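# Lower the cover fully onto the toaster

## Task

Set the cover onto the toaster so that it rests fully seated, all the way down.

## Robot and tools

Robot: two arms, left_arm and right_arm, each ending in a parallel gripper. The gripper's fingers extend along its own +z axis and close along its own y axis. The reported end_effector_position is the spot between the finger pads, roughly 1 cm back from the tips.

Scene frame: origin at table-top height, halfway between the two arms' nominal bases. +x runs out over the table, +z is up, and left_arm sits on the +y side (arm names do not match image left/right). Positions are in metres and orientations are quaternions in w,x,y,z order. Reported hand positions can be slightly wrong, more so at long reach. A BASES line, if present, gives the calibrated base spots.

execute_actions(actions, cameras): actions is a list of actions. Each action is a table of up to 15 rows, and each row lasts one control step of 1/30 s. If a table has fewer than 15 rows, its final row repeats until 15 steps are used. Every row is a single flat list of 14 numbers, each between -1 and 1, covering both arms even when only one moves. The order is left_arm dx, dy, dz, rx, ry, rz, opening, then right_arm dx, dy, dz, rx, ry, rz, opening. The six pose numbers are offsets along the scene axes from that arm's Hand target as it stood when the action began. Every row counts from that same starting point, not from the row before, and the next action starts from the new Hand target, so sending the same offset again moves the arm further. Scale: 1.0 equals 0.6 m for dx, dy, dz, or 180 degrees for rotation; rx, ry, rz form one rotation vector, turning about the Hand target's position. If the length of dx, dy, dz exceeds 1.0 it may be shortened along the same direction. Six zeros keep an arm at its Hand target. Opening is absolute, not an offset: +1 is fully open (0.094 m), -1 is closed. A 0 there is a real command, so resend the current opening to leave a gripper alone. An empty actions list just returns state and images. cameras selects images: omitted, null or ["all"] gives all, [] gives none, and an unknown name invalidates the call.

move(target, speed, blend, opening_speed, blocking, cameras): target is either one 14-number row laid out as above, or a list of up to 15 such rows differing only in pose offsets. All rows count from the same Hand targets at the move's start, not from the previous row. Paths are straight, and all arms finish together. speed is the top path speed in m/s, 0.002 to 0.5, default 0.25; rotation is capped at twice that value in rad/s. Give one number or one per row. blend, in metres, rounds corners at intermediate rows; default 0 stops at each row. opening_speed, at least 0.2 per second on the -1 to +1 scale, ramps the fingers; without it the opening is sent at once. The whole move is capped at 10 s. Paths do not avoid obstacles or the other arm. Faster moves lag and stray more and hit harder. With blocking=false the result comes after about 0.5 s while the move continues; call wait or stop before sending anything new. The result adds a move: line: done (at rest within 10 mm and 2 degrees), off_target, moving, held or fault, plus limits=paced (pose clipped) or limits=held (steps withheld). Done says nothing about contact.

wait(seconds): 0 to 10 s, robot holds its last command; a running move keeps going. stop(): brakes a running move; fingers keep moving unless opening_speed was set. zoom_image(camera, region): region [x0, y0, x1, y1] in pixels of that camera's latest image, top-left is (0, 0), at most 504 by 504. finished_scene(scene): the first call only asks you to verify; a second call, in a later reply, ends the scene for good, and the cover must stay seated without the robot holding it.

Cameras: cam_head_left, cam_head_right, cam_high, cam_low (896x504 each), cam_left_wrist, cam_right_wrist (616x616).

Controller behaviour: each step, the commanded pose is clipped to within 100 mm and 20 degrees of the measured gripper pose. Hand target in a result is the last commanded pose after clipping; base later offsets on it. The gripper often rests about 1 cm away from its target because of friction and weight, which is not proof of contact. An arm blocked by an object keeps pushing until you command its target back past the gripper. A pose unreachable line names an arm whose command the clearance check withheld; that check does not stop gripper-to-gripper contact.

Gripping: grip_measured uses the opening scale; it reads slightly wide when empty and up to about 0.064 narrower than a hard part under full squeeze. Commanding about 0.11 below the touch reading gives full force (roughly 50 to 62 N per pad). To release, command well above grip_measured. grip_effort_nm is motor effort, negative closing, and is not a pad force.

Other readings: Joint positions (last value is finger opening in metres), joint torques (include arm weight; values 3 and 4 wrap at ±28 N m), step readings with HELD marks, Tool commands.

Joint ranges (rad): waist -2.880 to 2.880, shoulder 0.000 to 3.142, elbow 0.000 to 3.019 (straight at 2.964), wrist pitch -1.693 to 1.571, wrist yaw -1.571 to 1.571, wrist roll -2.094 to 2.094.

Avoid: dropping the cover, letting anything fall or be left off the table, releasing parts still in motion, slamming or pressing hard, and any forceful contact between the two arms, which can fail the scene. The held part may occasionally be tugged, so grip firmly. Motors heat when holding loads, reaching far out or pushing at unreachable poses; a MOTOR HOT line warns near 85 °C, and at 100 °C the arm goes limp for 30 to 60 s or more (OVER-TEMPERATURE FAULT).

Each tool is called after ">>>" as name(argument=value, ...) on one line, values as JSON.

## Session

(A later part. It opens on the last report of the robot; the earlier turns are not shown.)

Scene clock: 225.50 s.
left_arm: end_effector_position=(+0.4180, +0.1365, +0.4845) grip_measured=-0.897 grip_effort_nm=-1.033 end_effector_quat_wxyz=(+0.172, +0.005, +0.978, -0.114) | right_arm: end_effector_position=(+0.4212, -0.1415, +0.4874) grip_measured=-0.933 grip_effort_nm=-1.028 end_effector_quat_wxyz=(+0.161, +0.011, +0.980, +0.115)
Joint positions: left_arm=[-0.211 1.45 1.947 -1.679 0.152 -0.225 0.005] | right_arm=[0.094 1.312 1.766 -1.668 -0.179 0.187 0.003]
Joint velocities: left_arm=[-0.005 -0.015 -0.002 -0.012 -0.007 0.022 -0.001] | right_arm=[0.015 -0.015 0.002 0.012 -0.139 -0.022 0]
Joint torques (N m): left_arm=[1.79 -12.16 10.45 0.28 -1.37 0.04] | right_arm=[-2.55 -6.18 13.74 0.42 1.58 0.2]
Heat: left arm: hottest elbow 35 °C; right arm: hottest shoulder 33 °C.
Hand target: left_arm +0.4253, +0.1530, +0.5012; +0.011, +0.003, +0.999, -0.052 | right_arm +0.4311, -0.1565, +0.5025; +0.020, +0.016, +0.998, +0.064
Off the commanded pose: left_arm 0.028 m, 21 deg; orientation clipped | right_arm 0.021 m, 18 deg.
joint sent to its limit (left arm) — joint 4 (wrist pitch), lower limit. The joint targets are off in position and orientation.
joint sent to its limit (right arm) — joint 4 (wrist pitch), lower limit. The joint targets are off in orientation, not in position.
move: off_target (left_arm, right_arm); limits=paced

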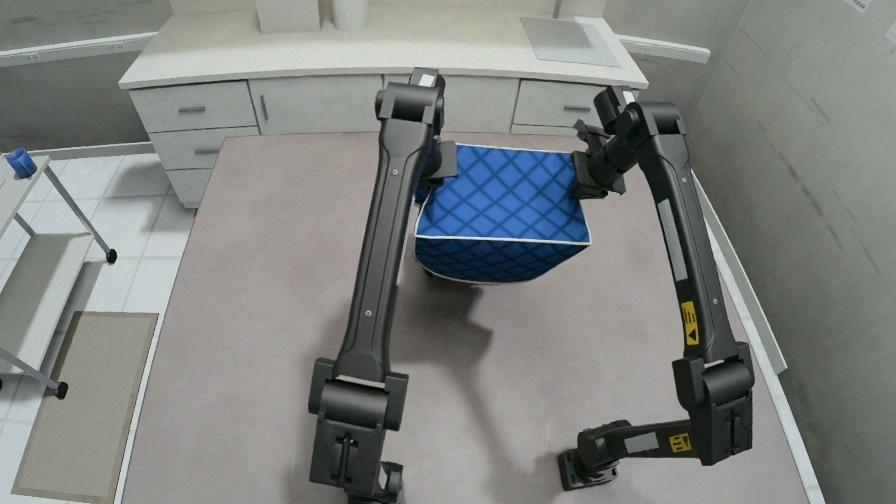

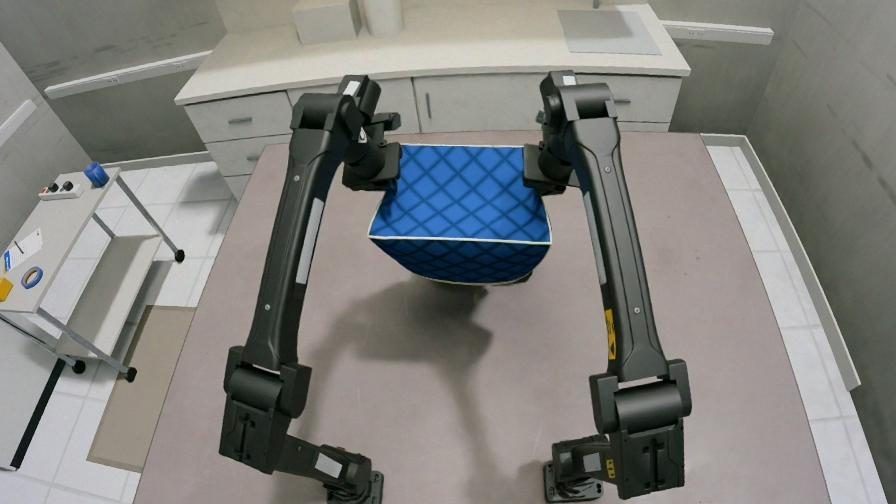

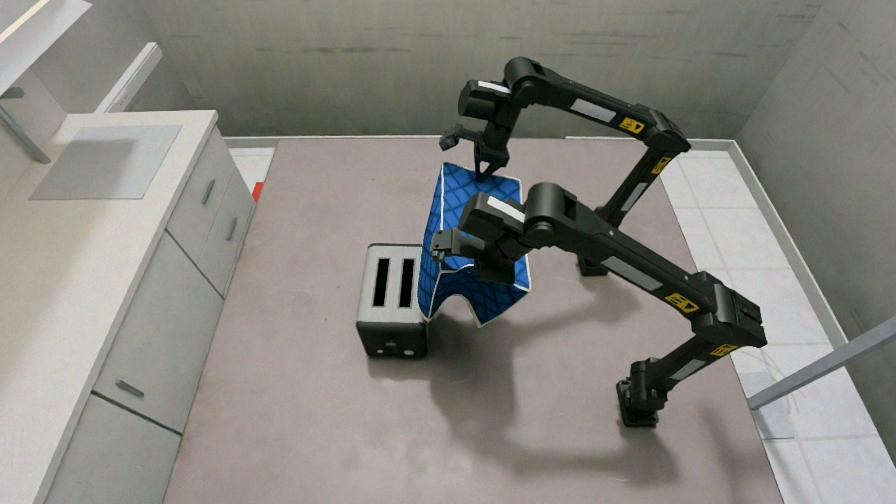

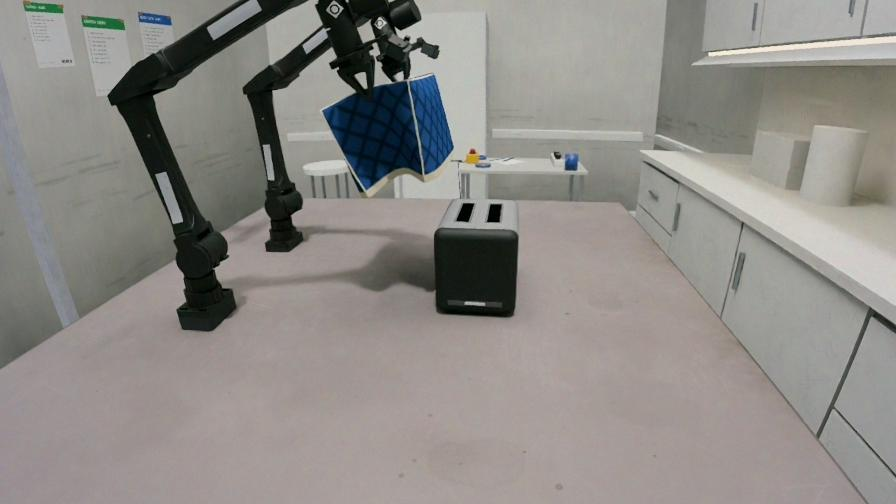

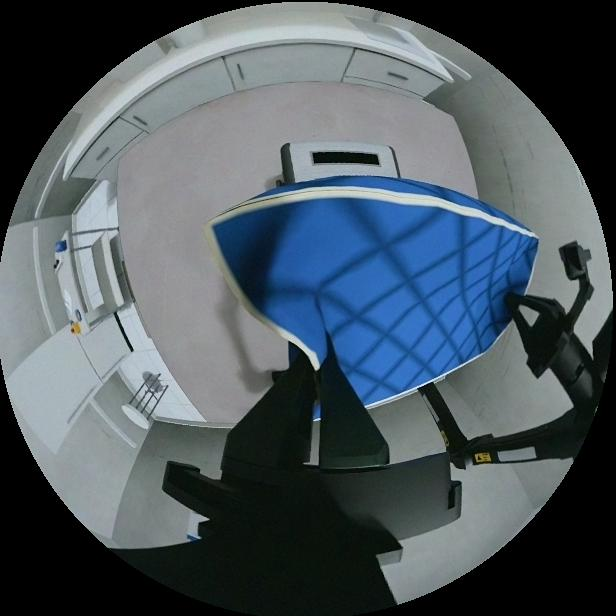

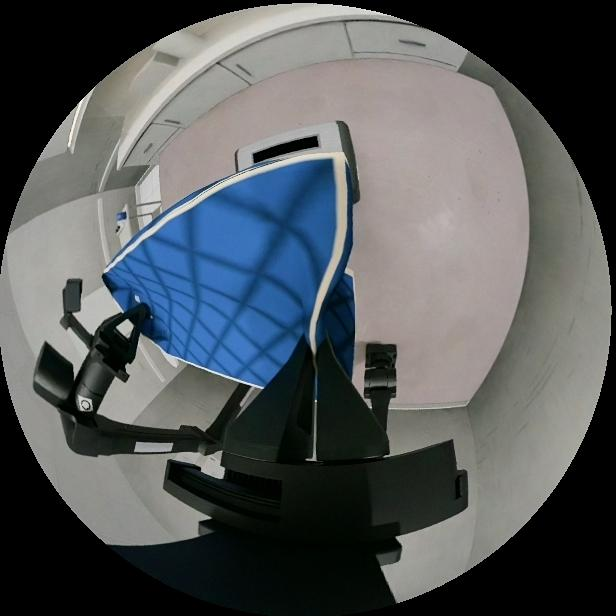

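>>> move(target=[0.36,0.0,-0.03,0,0,0,-1,0.35,-0.012,-0.032,0,0,0,-1], speed=0.12)

>>> zoom_image(camera="cam_low", region=[380, 40, 640, 340])

Scene clock: 236.20 s.
left_arm: end_effector_position=(+0.6353, +0.1280, +0.4734) grip_measured=-0.897 grip_effort_nm=-1.023 end_effector_quat_wxyz=(+0.254, +0.004, +0.961, -0.114) | right_arm: end_effector_position=(+0.6292, -0.1429, +0.4714) grip_measured=-0.933 grip_effort_nm=-1.038 end_effector_quat_wxyz=(+0.192, +0.024, +0.976, +0.105)
Joint positions: left_arm=[-0.16 2.05 2.707 -1.681 0.143 -0.186 0.005] | right_arm=[0.053 1.855 2.365 -1.669 -0.162 0.173 0.003]
Joint velocities: left_arm=[0.005 0.005 -0.022 -0.002 -0.051 -0.007 0.001] | right_arm=[0.005 -0.005 -0.007 0.007 -0.022 -0.051 0.002]
Joint torques (N m): left_arm=[2.49 -21.13 9.81 0.54 -0.14 0.14] | right_arm=[-3.37 -12.81 13.78 0.5 0.48 -0.1]
Heat: left arm: hottest elbow 36 °C; right arm: hottest shoulder 32 °C.
Hand target: left_arm +0.6422, +0.1524, +0.4857; +0.088, +0.005, +0.994, -0.072 | right_arm +0.6406, -0.1628, +0.4798; +0.024, +0.016, +0.997, +0.065
Off the commanded pose: left_arm 0.027 m, 29 deg; orientation clipped | right_arm 0.027 m, 20 deg; orientation clipped.
joint sent to its limit (left arm) — joint 4 (wrist pitch), lower limit. The joint targets are off in orientation, not in position.
joint sent to its limit (right arm) — joint 4 (wrist pitch), lower limit. The joint targets are off in position and orientation.
move: off_target (left_arm, right_arm); limits=paced

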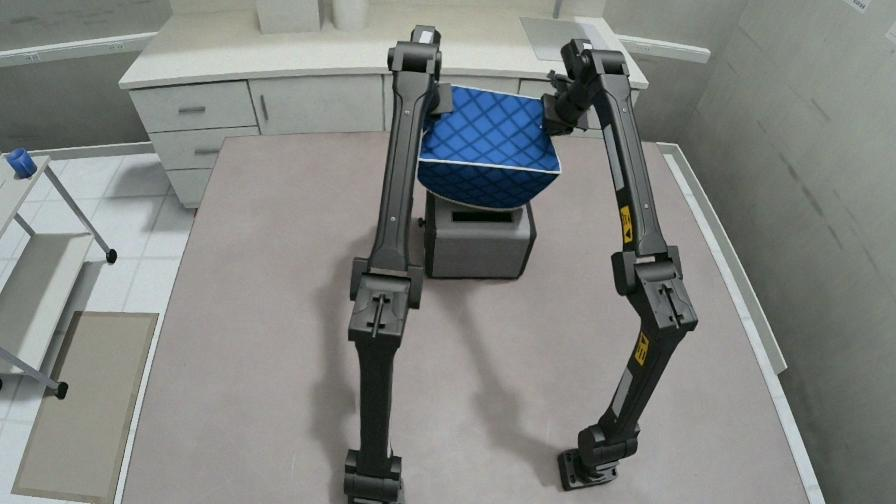

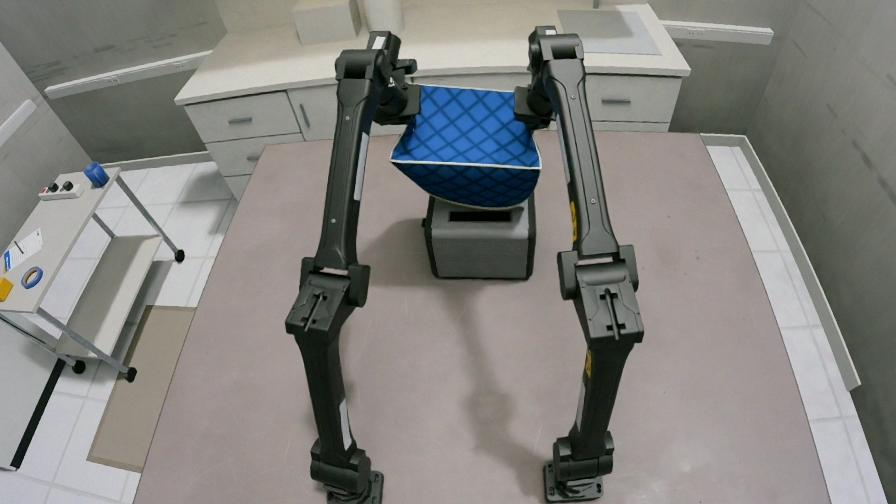

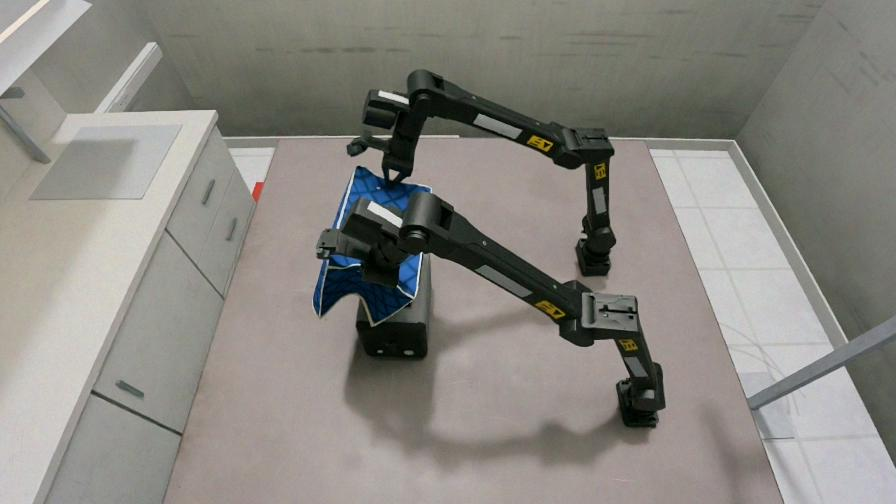

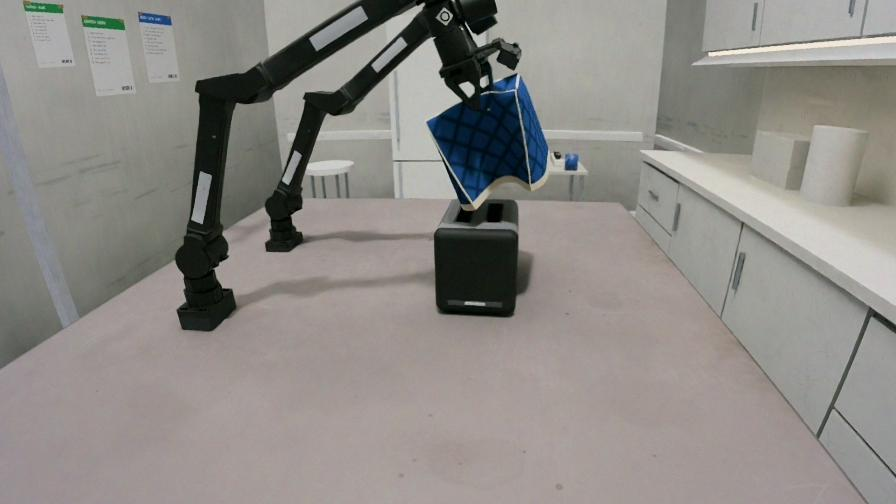

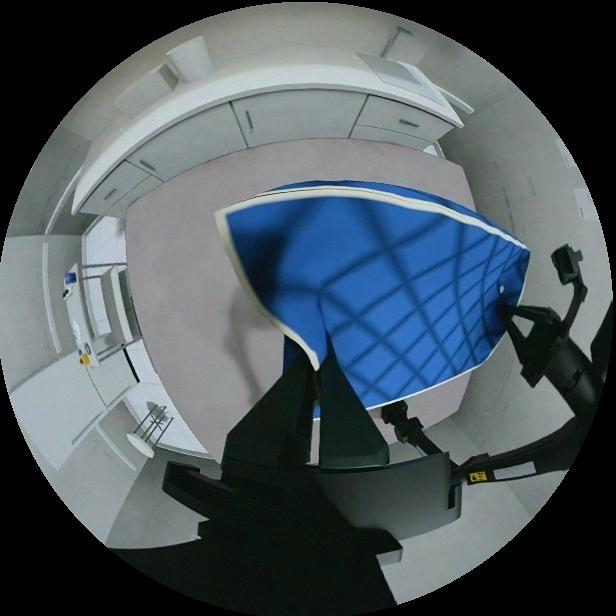

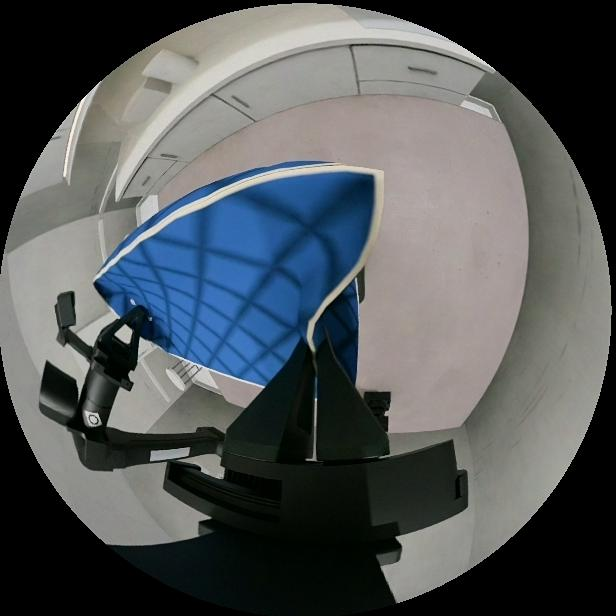

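Scaled by 1.680.

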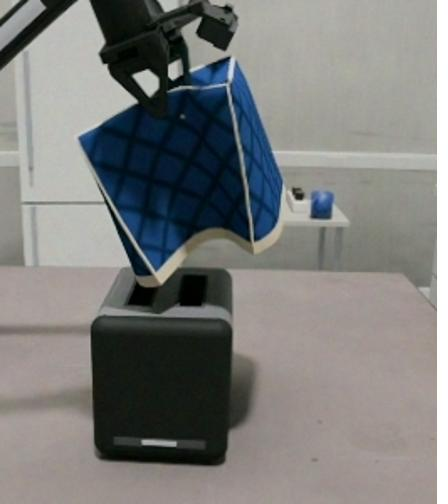

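>>> move(target=[-0.09,0.0,-0.095,0.07,-0.09,0,-1,-0.088,0,-0.087,-0.07,-0.1,0,-1], speed=0.1)

>>> zoom_image(camera="cam_low", region=[380, 40, 640, 340])

>>> zoom_image(camera="cam_head_right", region=[340, 60, 610, 330])

Scene clock: 252.63 s.
left_arm: end_effector_position=(+0.5905, +0.1300, +0.4019) grip_measured=-0.897 grip_effort_nm=-1.028 end_effector_quat_wxyz=(+0.201, +0.031, +0.979, +0.024) | right_arm: end_effector_position=(+0.5936, -0.1406, +0.4159) grip_measured=-0.934 grip_effort_nm=-1.023 end_effector_quat_wxyz=(+0.169, -0.002, +0.985, -0.022)
Joint positions: left_arm=[-0.24 1.856 2.232 -1.557 -0.125 -0.148 0.005] | right_arm=[0.139 1.727 2.048 -1.563 0.101 0.154 0.003]
Joint velocities: left_arm=[-0.005 -0.005 -0.017 0.002 0.007 -0.007 0] | right_arm=[-0.005 0.005 -0.002 0.007 0.037 -0.037 0]
Joint torques (N m): left_arm=[1.73 -23.12 7.51 0.83 -1.3 0.28] | right_arm=[-2.96 -15.56 8.17 0.7 1.52 -0.11]
Heat: left arm: hottest elbow 37 °C; right arm: hottest shoulder 33 °C.
Hand target: left_arm +0.5878, +0.1538, +0.4271; +0.226, +0.023, +0.973, +0.039 | right_arm +0.5873, -0.1630, +0.4285; +0.181, +0.003, +0.983, -0.042
Off the commanded pose: left_arm 0.035 m, 3 deg | right_arm 0.026 m, 3 deg.
move: off_target (left_arm, right_arm)

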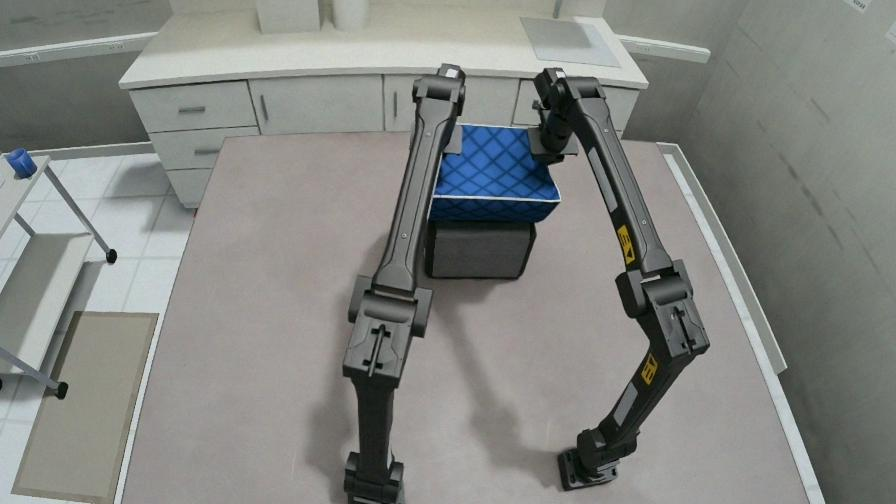

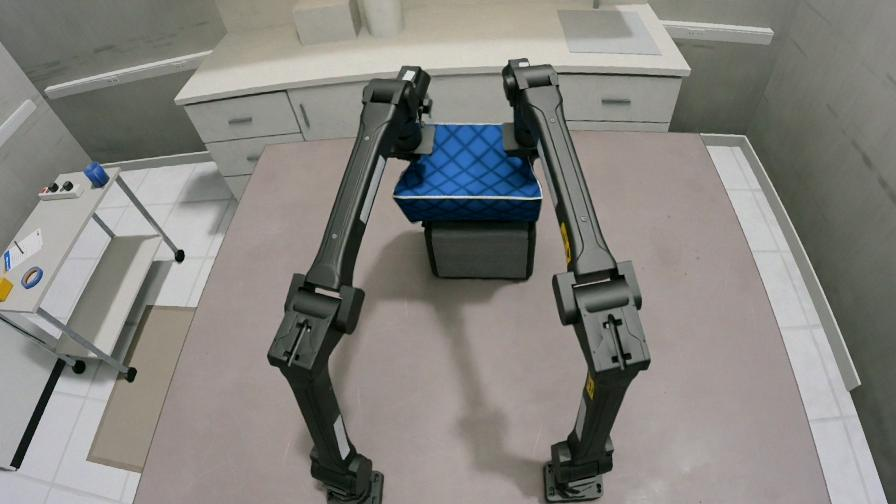

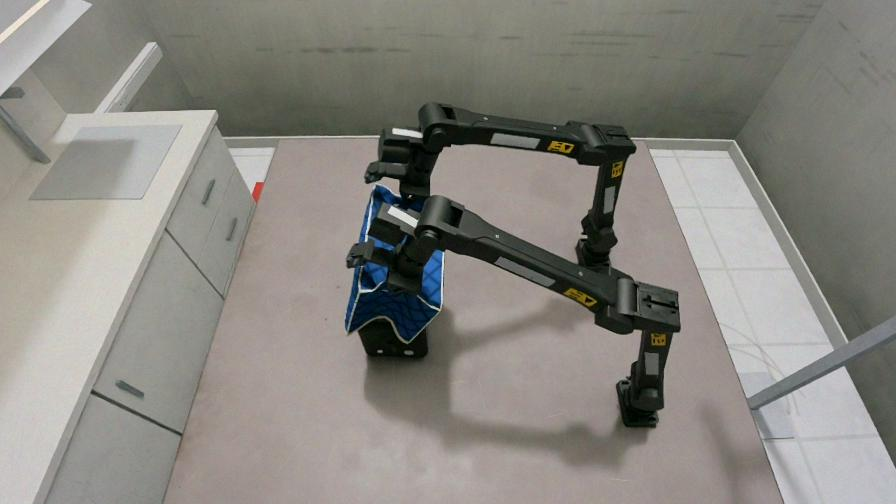

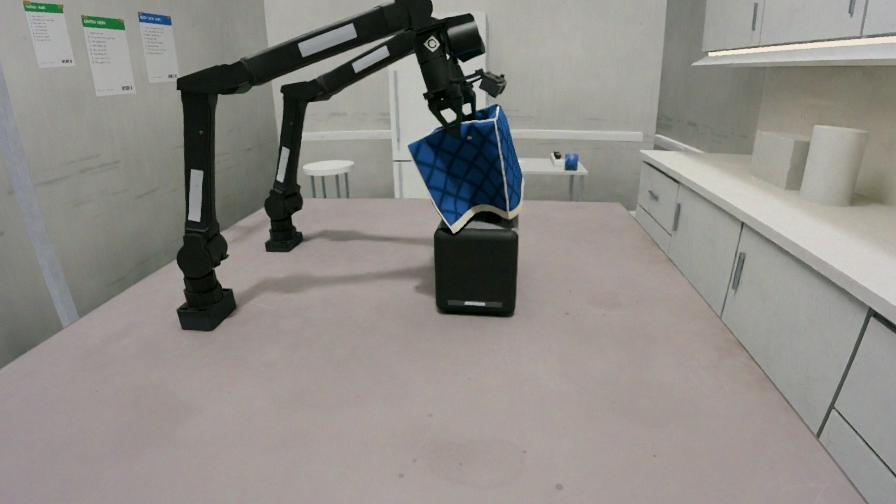

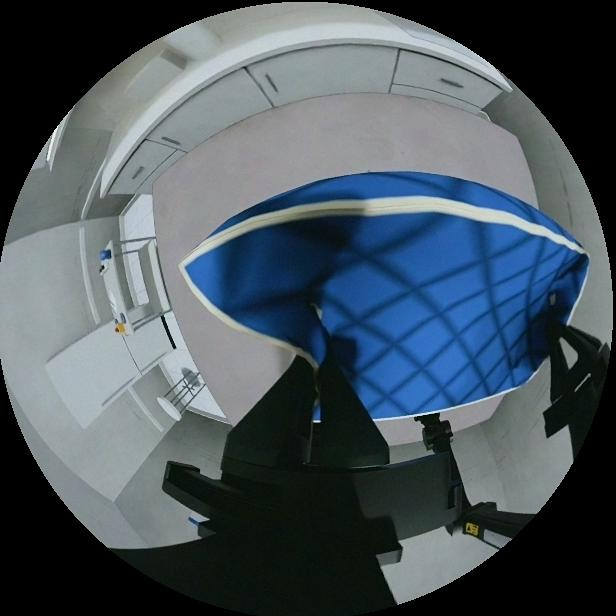

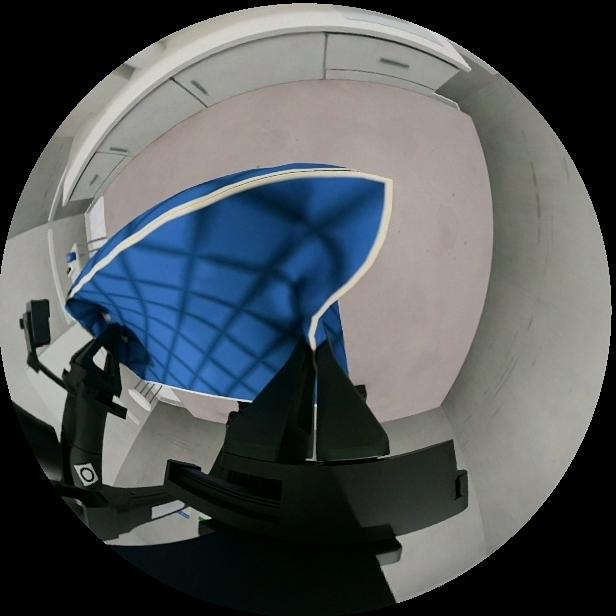

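Scaled by 1.680.

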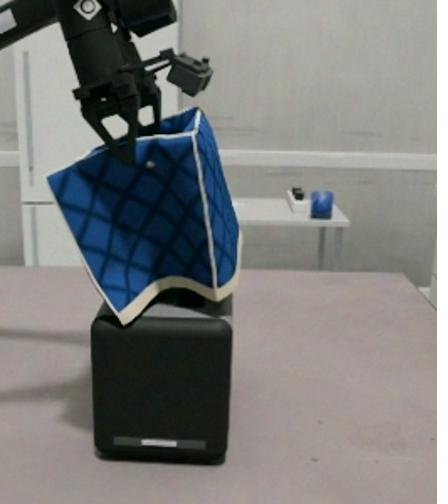

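Scaled by 1.867.

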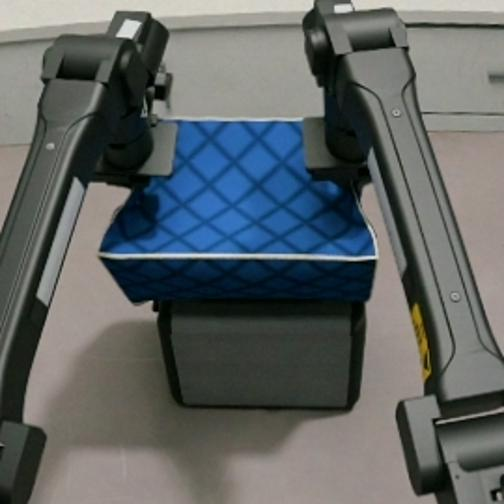

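>>> move(target=[[-0.08,0.0,0.02,0,0,0,-1,-0.08,0,0.02,0,0,0,-1],[-0.08,0,-0.09,0,0,0,-1,-0.08,0,-0.11,0,0,0,-1]], speed=0.1)

>>> zoom_image(camera="cam_low", region=[380, 40, 640, 340])

>>> zoom_image(camera="cam_head_right", region=[340, 60, 610, 330])

Scene clock: 264.70 s.
left_arm: end_effector_position=(+0.5374, +0.1306, +0.3625) grip_measured=-0.897 grip_effort_nm=-1.028 end_effector_quat_wxyz=(+0.213, +0.040, +0.976, +0.022) | right_arm: end_effector_position=(+0.5419, -0.1411, +0.3751) grip_measured=-0.934 grip_effort_nm=-1.033 end_effector_quat_wxyz=(+0.194, -0.009, +0.981, -0.018)
Joint positions: left_arm=[-0.262 1.64 1.823 -1.34 -0.131 -0.148 0.005] | right_arm=[0.156 1.519 1.67 -1.343 0.105 0.154 0.003]
Joint velocities: left_arm=[-0.005 -0.005 -0.007 0.007 0.022 0.007 -0.001] | right_arm=[-0.005 -0.024 -0.007 -0.012 -0.066 -0.051 -0.001]
Joint torques (N m): left_arm=[2.26 -18.67 7.42 0.84 -1.34 0.09] | right_arm=[-3.31 -11.22 7.28 0.54 1.5 0.05]
Heat: left arm: hottest elbow 37 °C; right arm: hottest shoulder 34 °C.
Hand target: left_arm +0.5395, +0.1549, +0.3726; +0.227, +0.023, +0.973, +0.039 | right_arm +0.5383, -0.1633, +0.3633; +0.181, +0.003, +0.983, -0.042
Off the commanded pose: left_arm 0.026 m, 3 deg | right_arm 0.025 m, 3 deg.
move: off_target (left_arm, right_arm)

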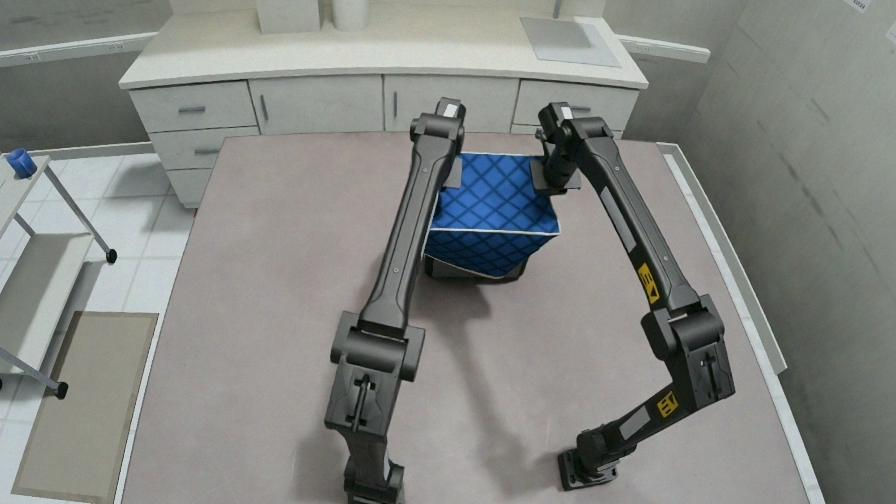

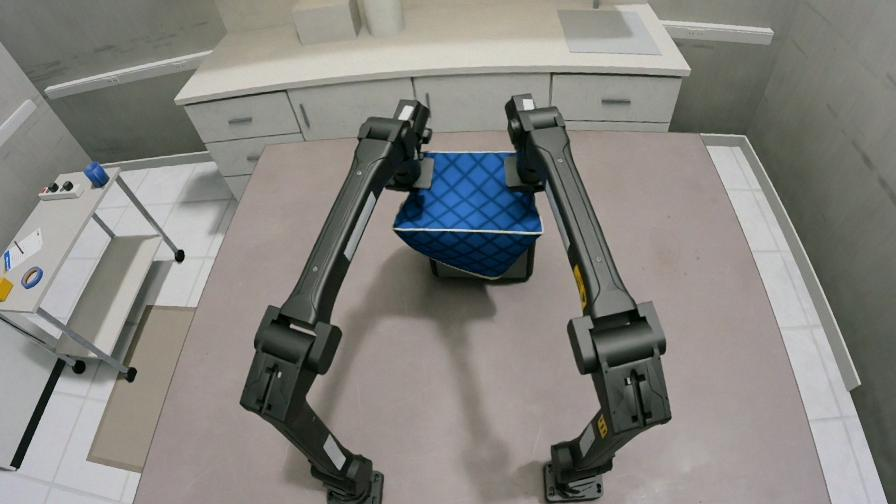

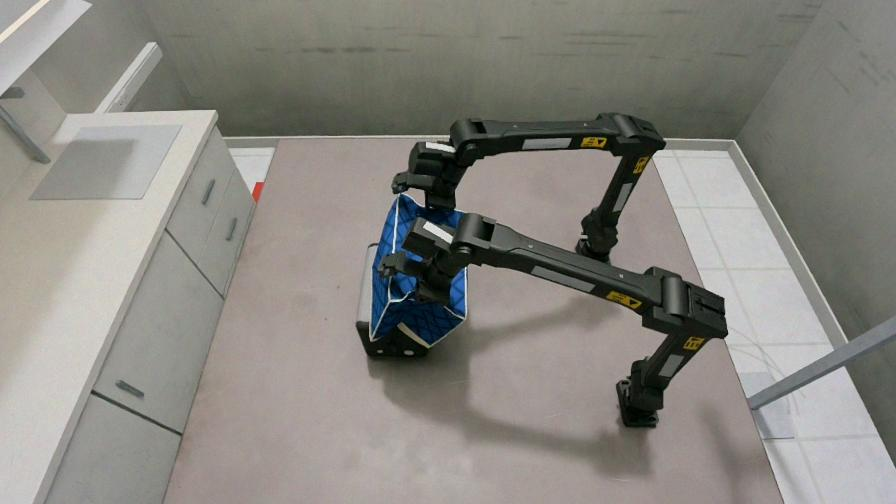

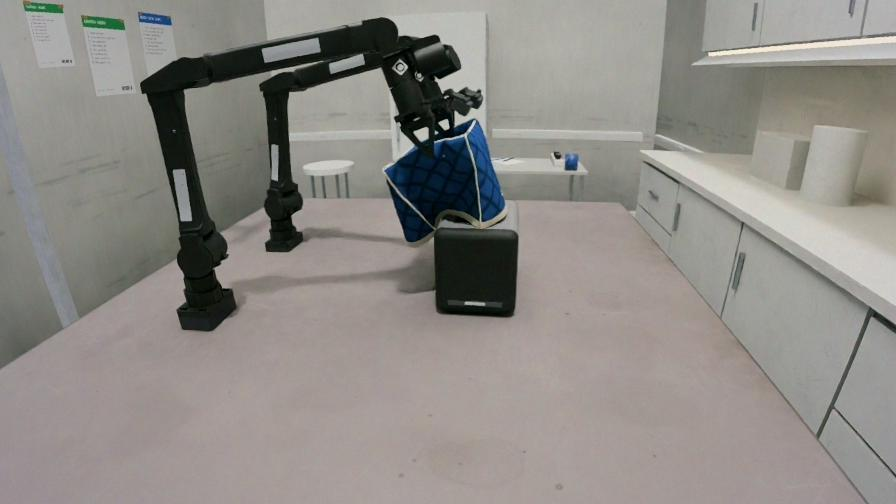

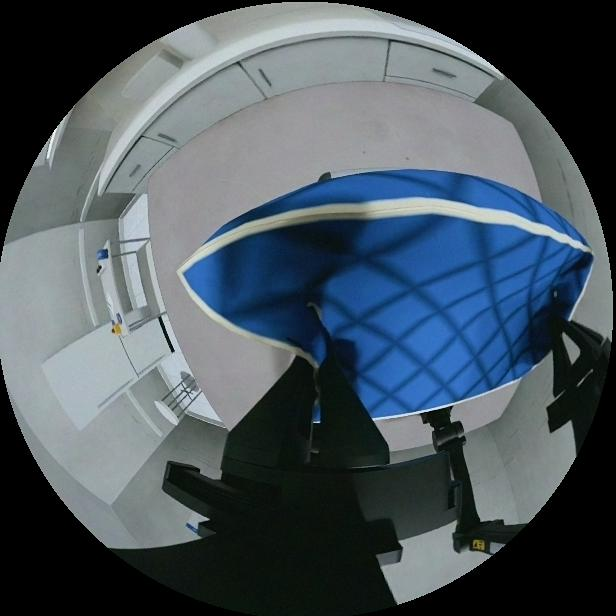

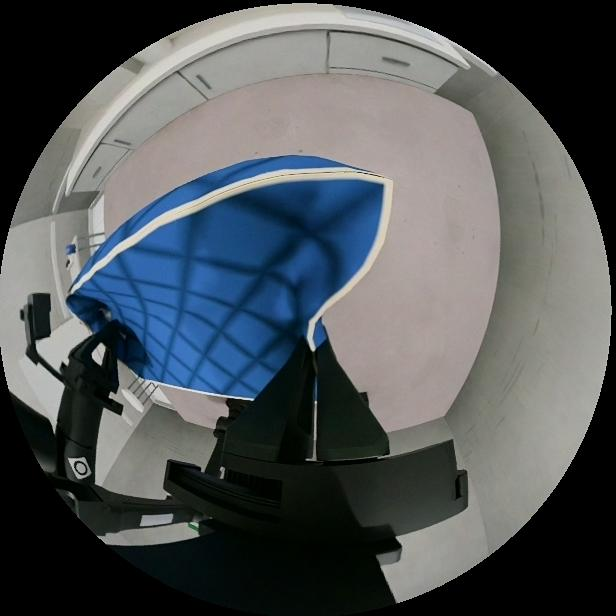

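Scaled by 1.680.

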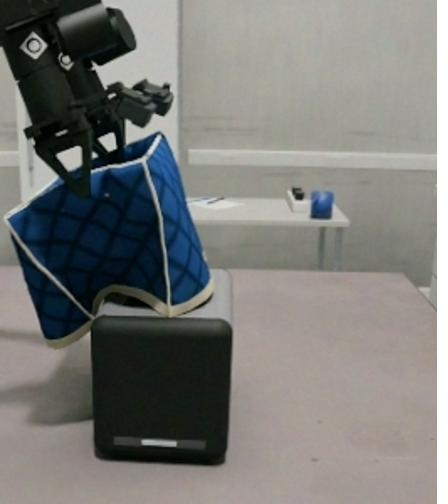

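Scaled by 1.867.

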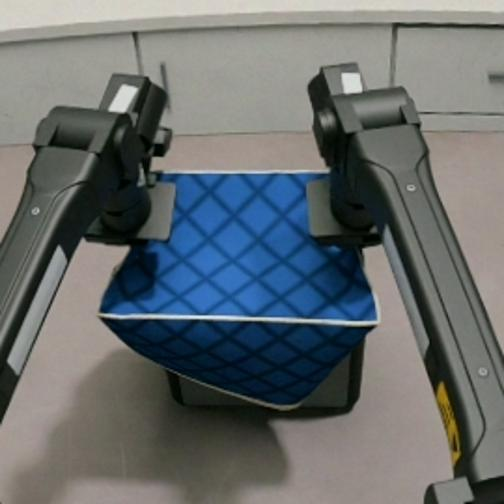

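>>> move(target=[0.16,0,0.0,0,0.13,0,-1,0.16,0,0.015,0,0.13,0,-1], speed=0.1, cameras=["cam_low","cam_head_right"])

>>> zoom_image(camera="cam_low", region=[380, 40, 640, 340])

>>> zoom_image(camera="cam_head_right", region=[340, 60, 610, 330])

Scene clock: 283.87 s.
left_arm: end_effector_position=(+0.6204, +0.1259, +0.3773) grip_measured=-0.897 grip_effort_nm=-1.033 end_effector_quat_wxyz=(+0.158, +0.045, +0.986, +0.005) | right_arm: end_effector_position=(+0.6166, -0.1395, +0.3734) grip_measured=-0.934 grip_effort_nm=-1.033 end_effector_quat_wxyz=(+0.099, -0.018, +0.995, -0.018)
Joint positions: left_arm=[-0.219 2.023 2.444 -1.68 -0.061 -0.113 0.005] | right_arm=[0.124 1.874 2.165 -1.669 0.064 0.118 0.003]
Joint velocities: left_arm=[0.005 0.005 -0.002 0.007 0.051 -0.022 -0.001] | right_arm=[-0.005 -0.015 -0.007 0.007 0.007 -0.051 0]
Joint torques (N m): left_arm=[3.19 -19.37 9.92 0.2 -0.48 0.19] | right_arm=[-3.9 -12.28 13.56 0.2 0.62 -0.08]
Heat: left arm: hottest elbow 36 °C; right arm: hottest shoulder 34 °C.
Hand target: left_arm +0.6364, +0.1543, +0.3740; +0.024, +0.029, +0.999, +0.034 | right_arm +0.6345, -0.1628, +0.3698; -0.022, -0.005, +0.999, -0.043
Off the commanded pose: left_arm 0.033 m, 16 deg | right_arm 0.030 m, 14 deg.
joint sent to its limit (left arm) — joint 4 (wrist pitch), lower limit. The joint targets are off in orientation, not in position.
joint sent to its limit (right arm) — joint 4 (wrist pitch), lower limit. The joint targets are off in position and orientation.
move: off_target (left_arm, right_arm)
Images, in order (width x height): cam_head_right 896x504, cam_low 896x504.

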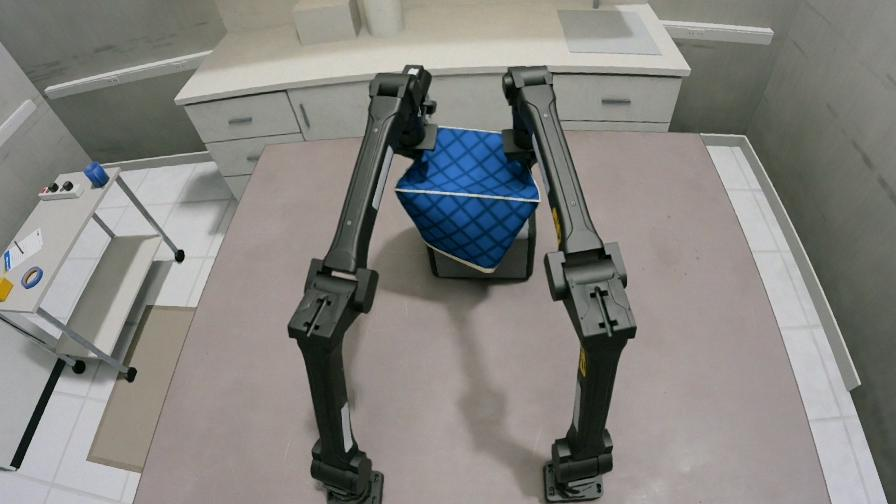

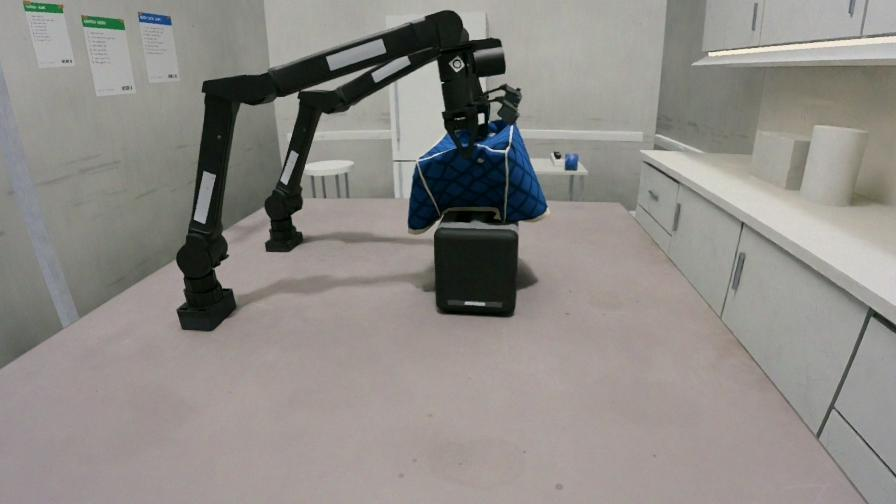

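Scaled by 1.680.

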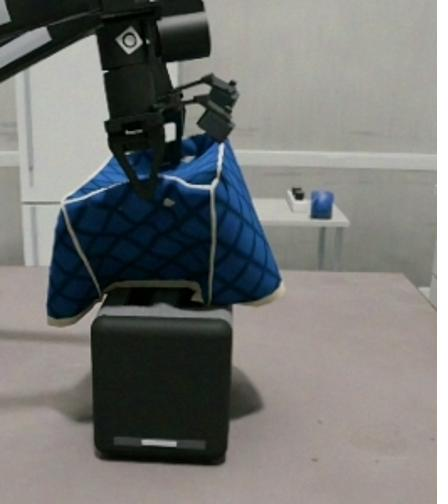

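Scaled by 1.867.

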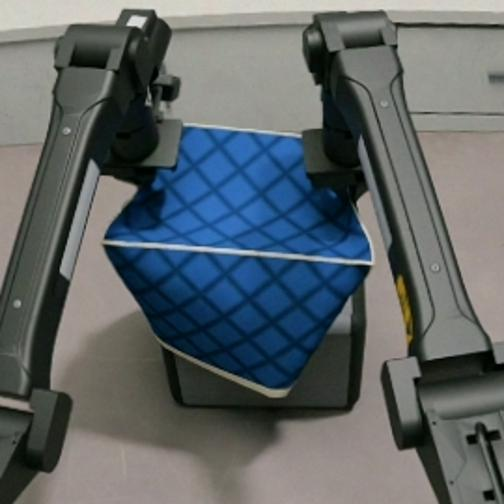

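>>> move(target=[[0.0,0,0.09,0.16,0,0,-1,0.0,0,0.1,-0.16,0,0,-1],[0.0,0.03,0.09,0.2,0,0,-1,0.0,-0.03,0.1,-0.2,0,0,-1]], speed=0.12, cameras=["cam_low","cam_head_right"])

>>> zoom_image(camera="cam_low", region=[380, 40, 640, 340])

>>> zoom_image(camera="cam_head_right", region=[340, 60, 610, 330])

Scene clock: 294.37 s.
left_arm: end_effector_position=(+0.6251, +0.1262, +0.4041) grip_measured=-0.897 grip_effort_nm=-1.023 end_effector_quat_wxyz=(+0.205, +0.080, +0.955, +0.200) | right_arm: end_effector_position=(+0.6216, -0.1374, +0.4063) grip_measured=-0.934 grip_effort_nm=-1.033 end_effector_quat_wxyz=(+0.153, -0.048, +0.965, -0.206)
Joint positions: left_arm=[-0.32 2.037 2.486 -1.68 -0.481 -0.063 0.005] | right_arm=[0.235 1.874 2.201 -1.669 0.472 0.117 0.003]
Joint velocities: left_arm=[-0.005 -0.005 0.012 -0.012 0.037 -0.007 0] | right_arm=[-0.005 -0.005 -0.002 -0.017 -0.037 -0.007 0]
Joint torques (N m): left_arm=[2.43 -22.3 8.76 0.65 -1.89 0.24] | right_arm=[-3.49 -13.51 13.89 0.24 2.12 -0.06]
Heat: left arm: hottest elbow 37 °C; right arm: hottest shoulder 34 °C.
Hand target: left_arm +0.6320, +0.1538, +0.4179; +0.214, +0.068, +0.949, +0.223 (last step not sent: back at the drive's target) | right_arm +0.6322, -0.1627, +0.4205; +0.163, -0.036, +0.959, -0.229 (last step not sent: back at the drive's target)
Off the commanded pose: left_arm 0.053 m, 28 deg | right_arm 0.051 m, 27 deg.
move: held (left_arm, right_arm; a check stopped the path); path passed 0 of 2 targets; limits=paced,held
pose unreachable (left arm): on one or more control steps of this call, first in action 0 (counted from 0), this arm could not follow its commanded pose, so it was not sent that pose on those steps. It may still have moved: this result reports where it is.
cause: moving toward the commanded pose would bring a part of the arm too close to another arm (this arm's wrist (the part past joint 4) and the right arm's wrist (the part past joint 4), along the way the arms are being sent, or toward where that arm still pushes).
pose unreachable (right arm): on one or more control steps of this call, first in action 0 (counted from 0), this arm could not follow its commanded pose, so it was not sent that pose on those steps. On the call's last step it was still not sent that pose. It may still have moved: this result reports where it is.
cause: moving toward the commanded pose would bring a part of the arm too close to another arm (this arm's wrist (the part past joint 4) and the left arm's wrist (the part past joint 4), along the way the arms are being sent, or toward where that arm still pushes).
Images, in order (width x height): cam_head_right 896x504, cam_low 896x504.

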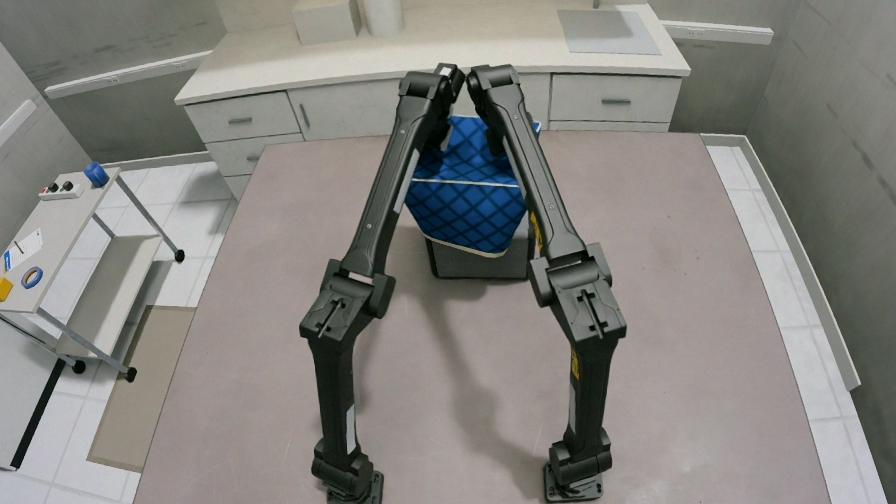

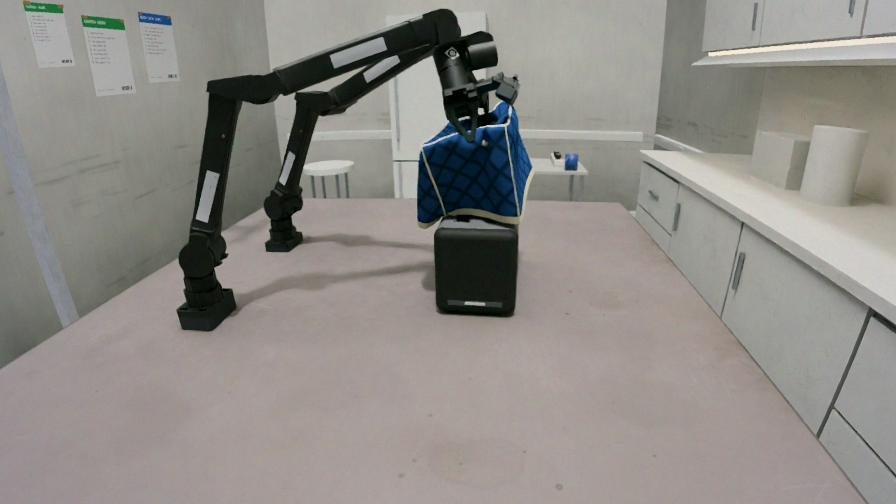

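Scaled by 1.680.

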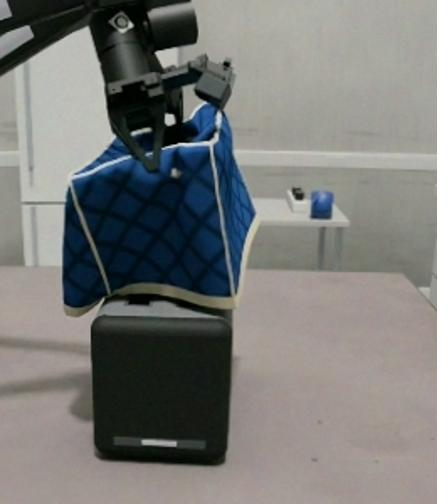

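Scaled by 1.867.

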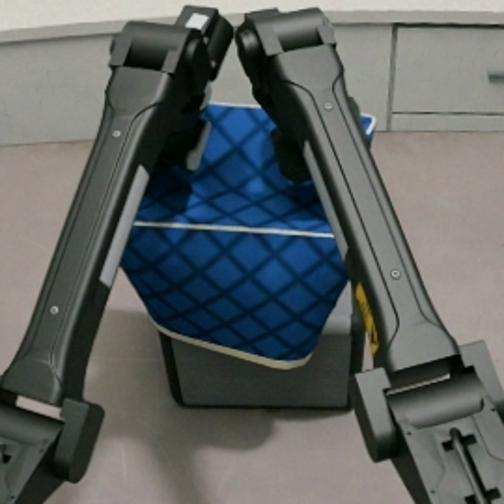

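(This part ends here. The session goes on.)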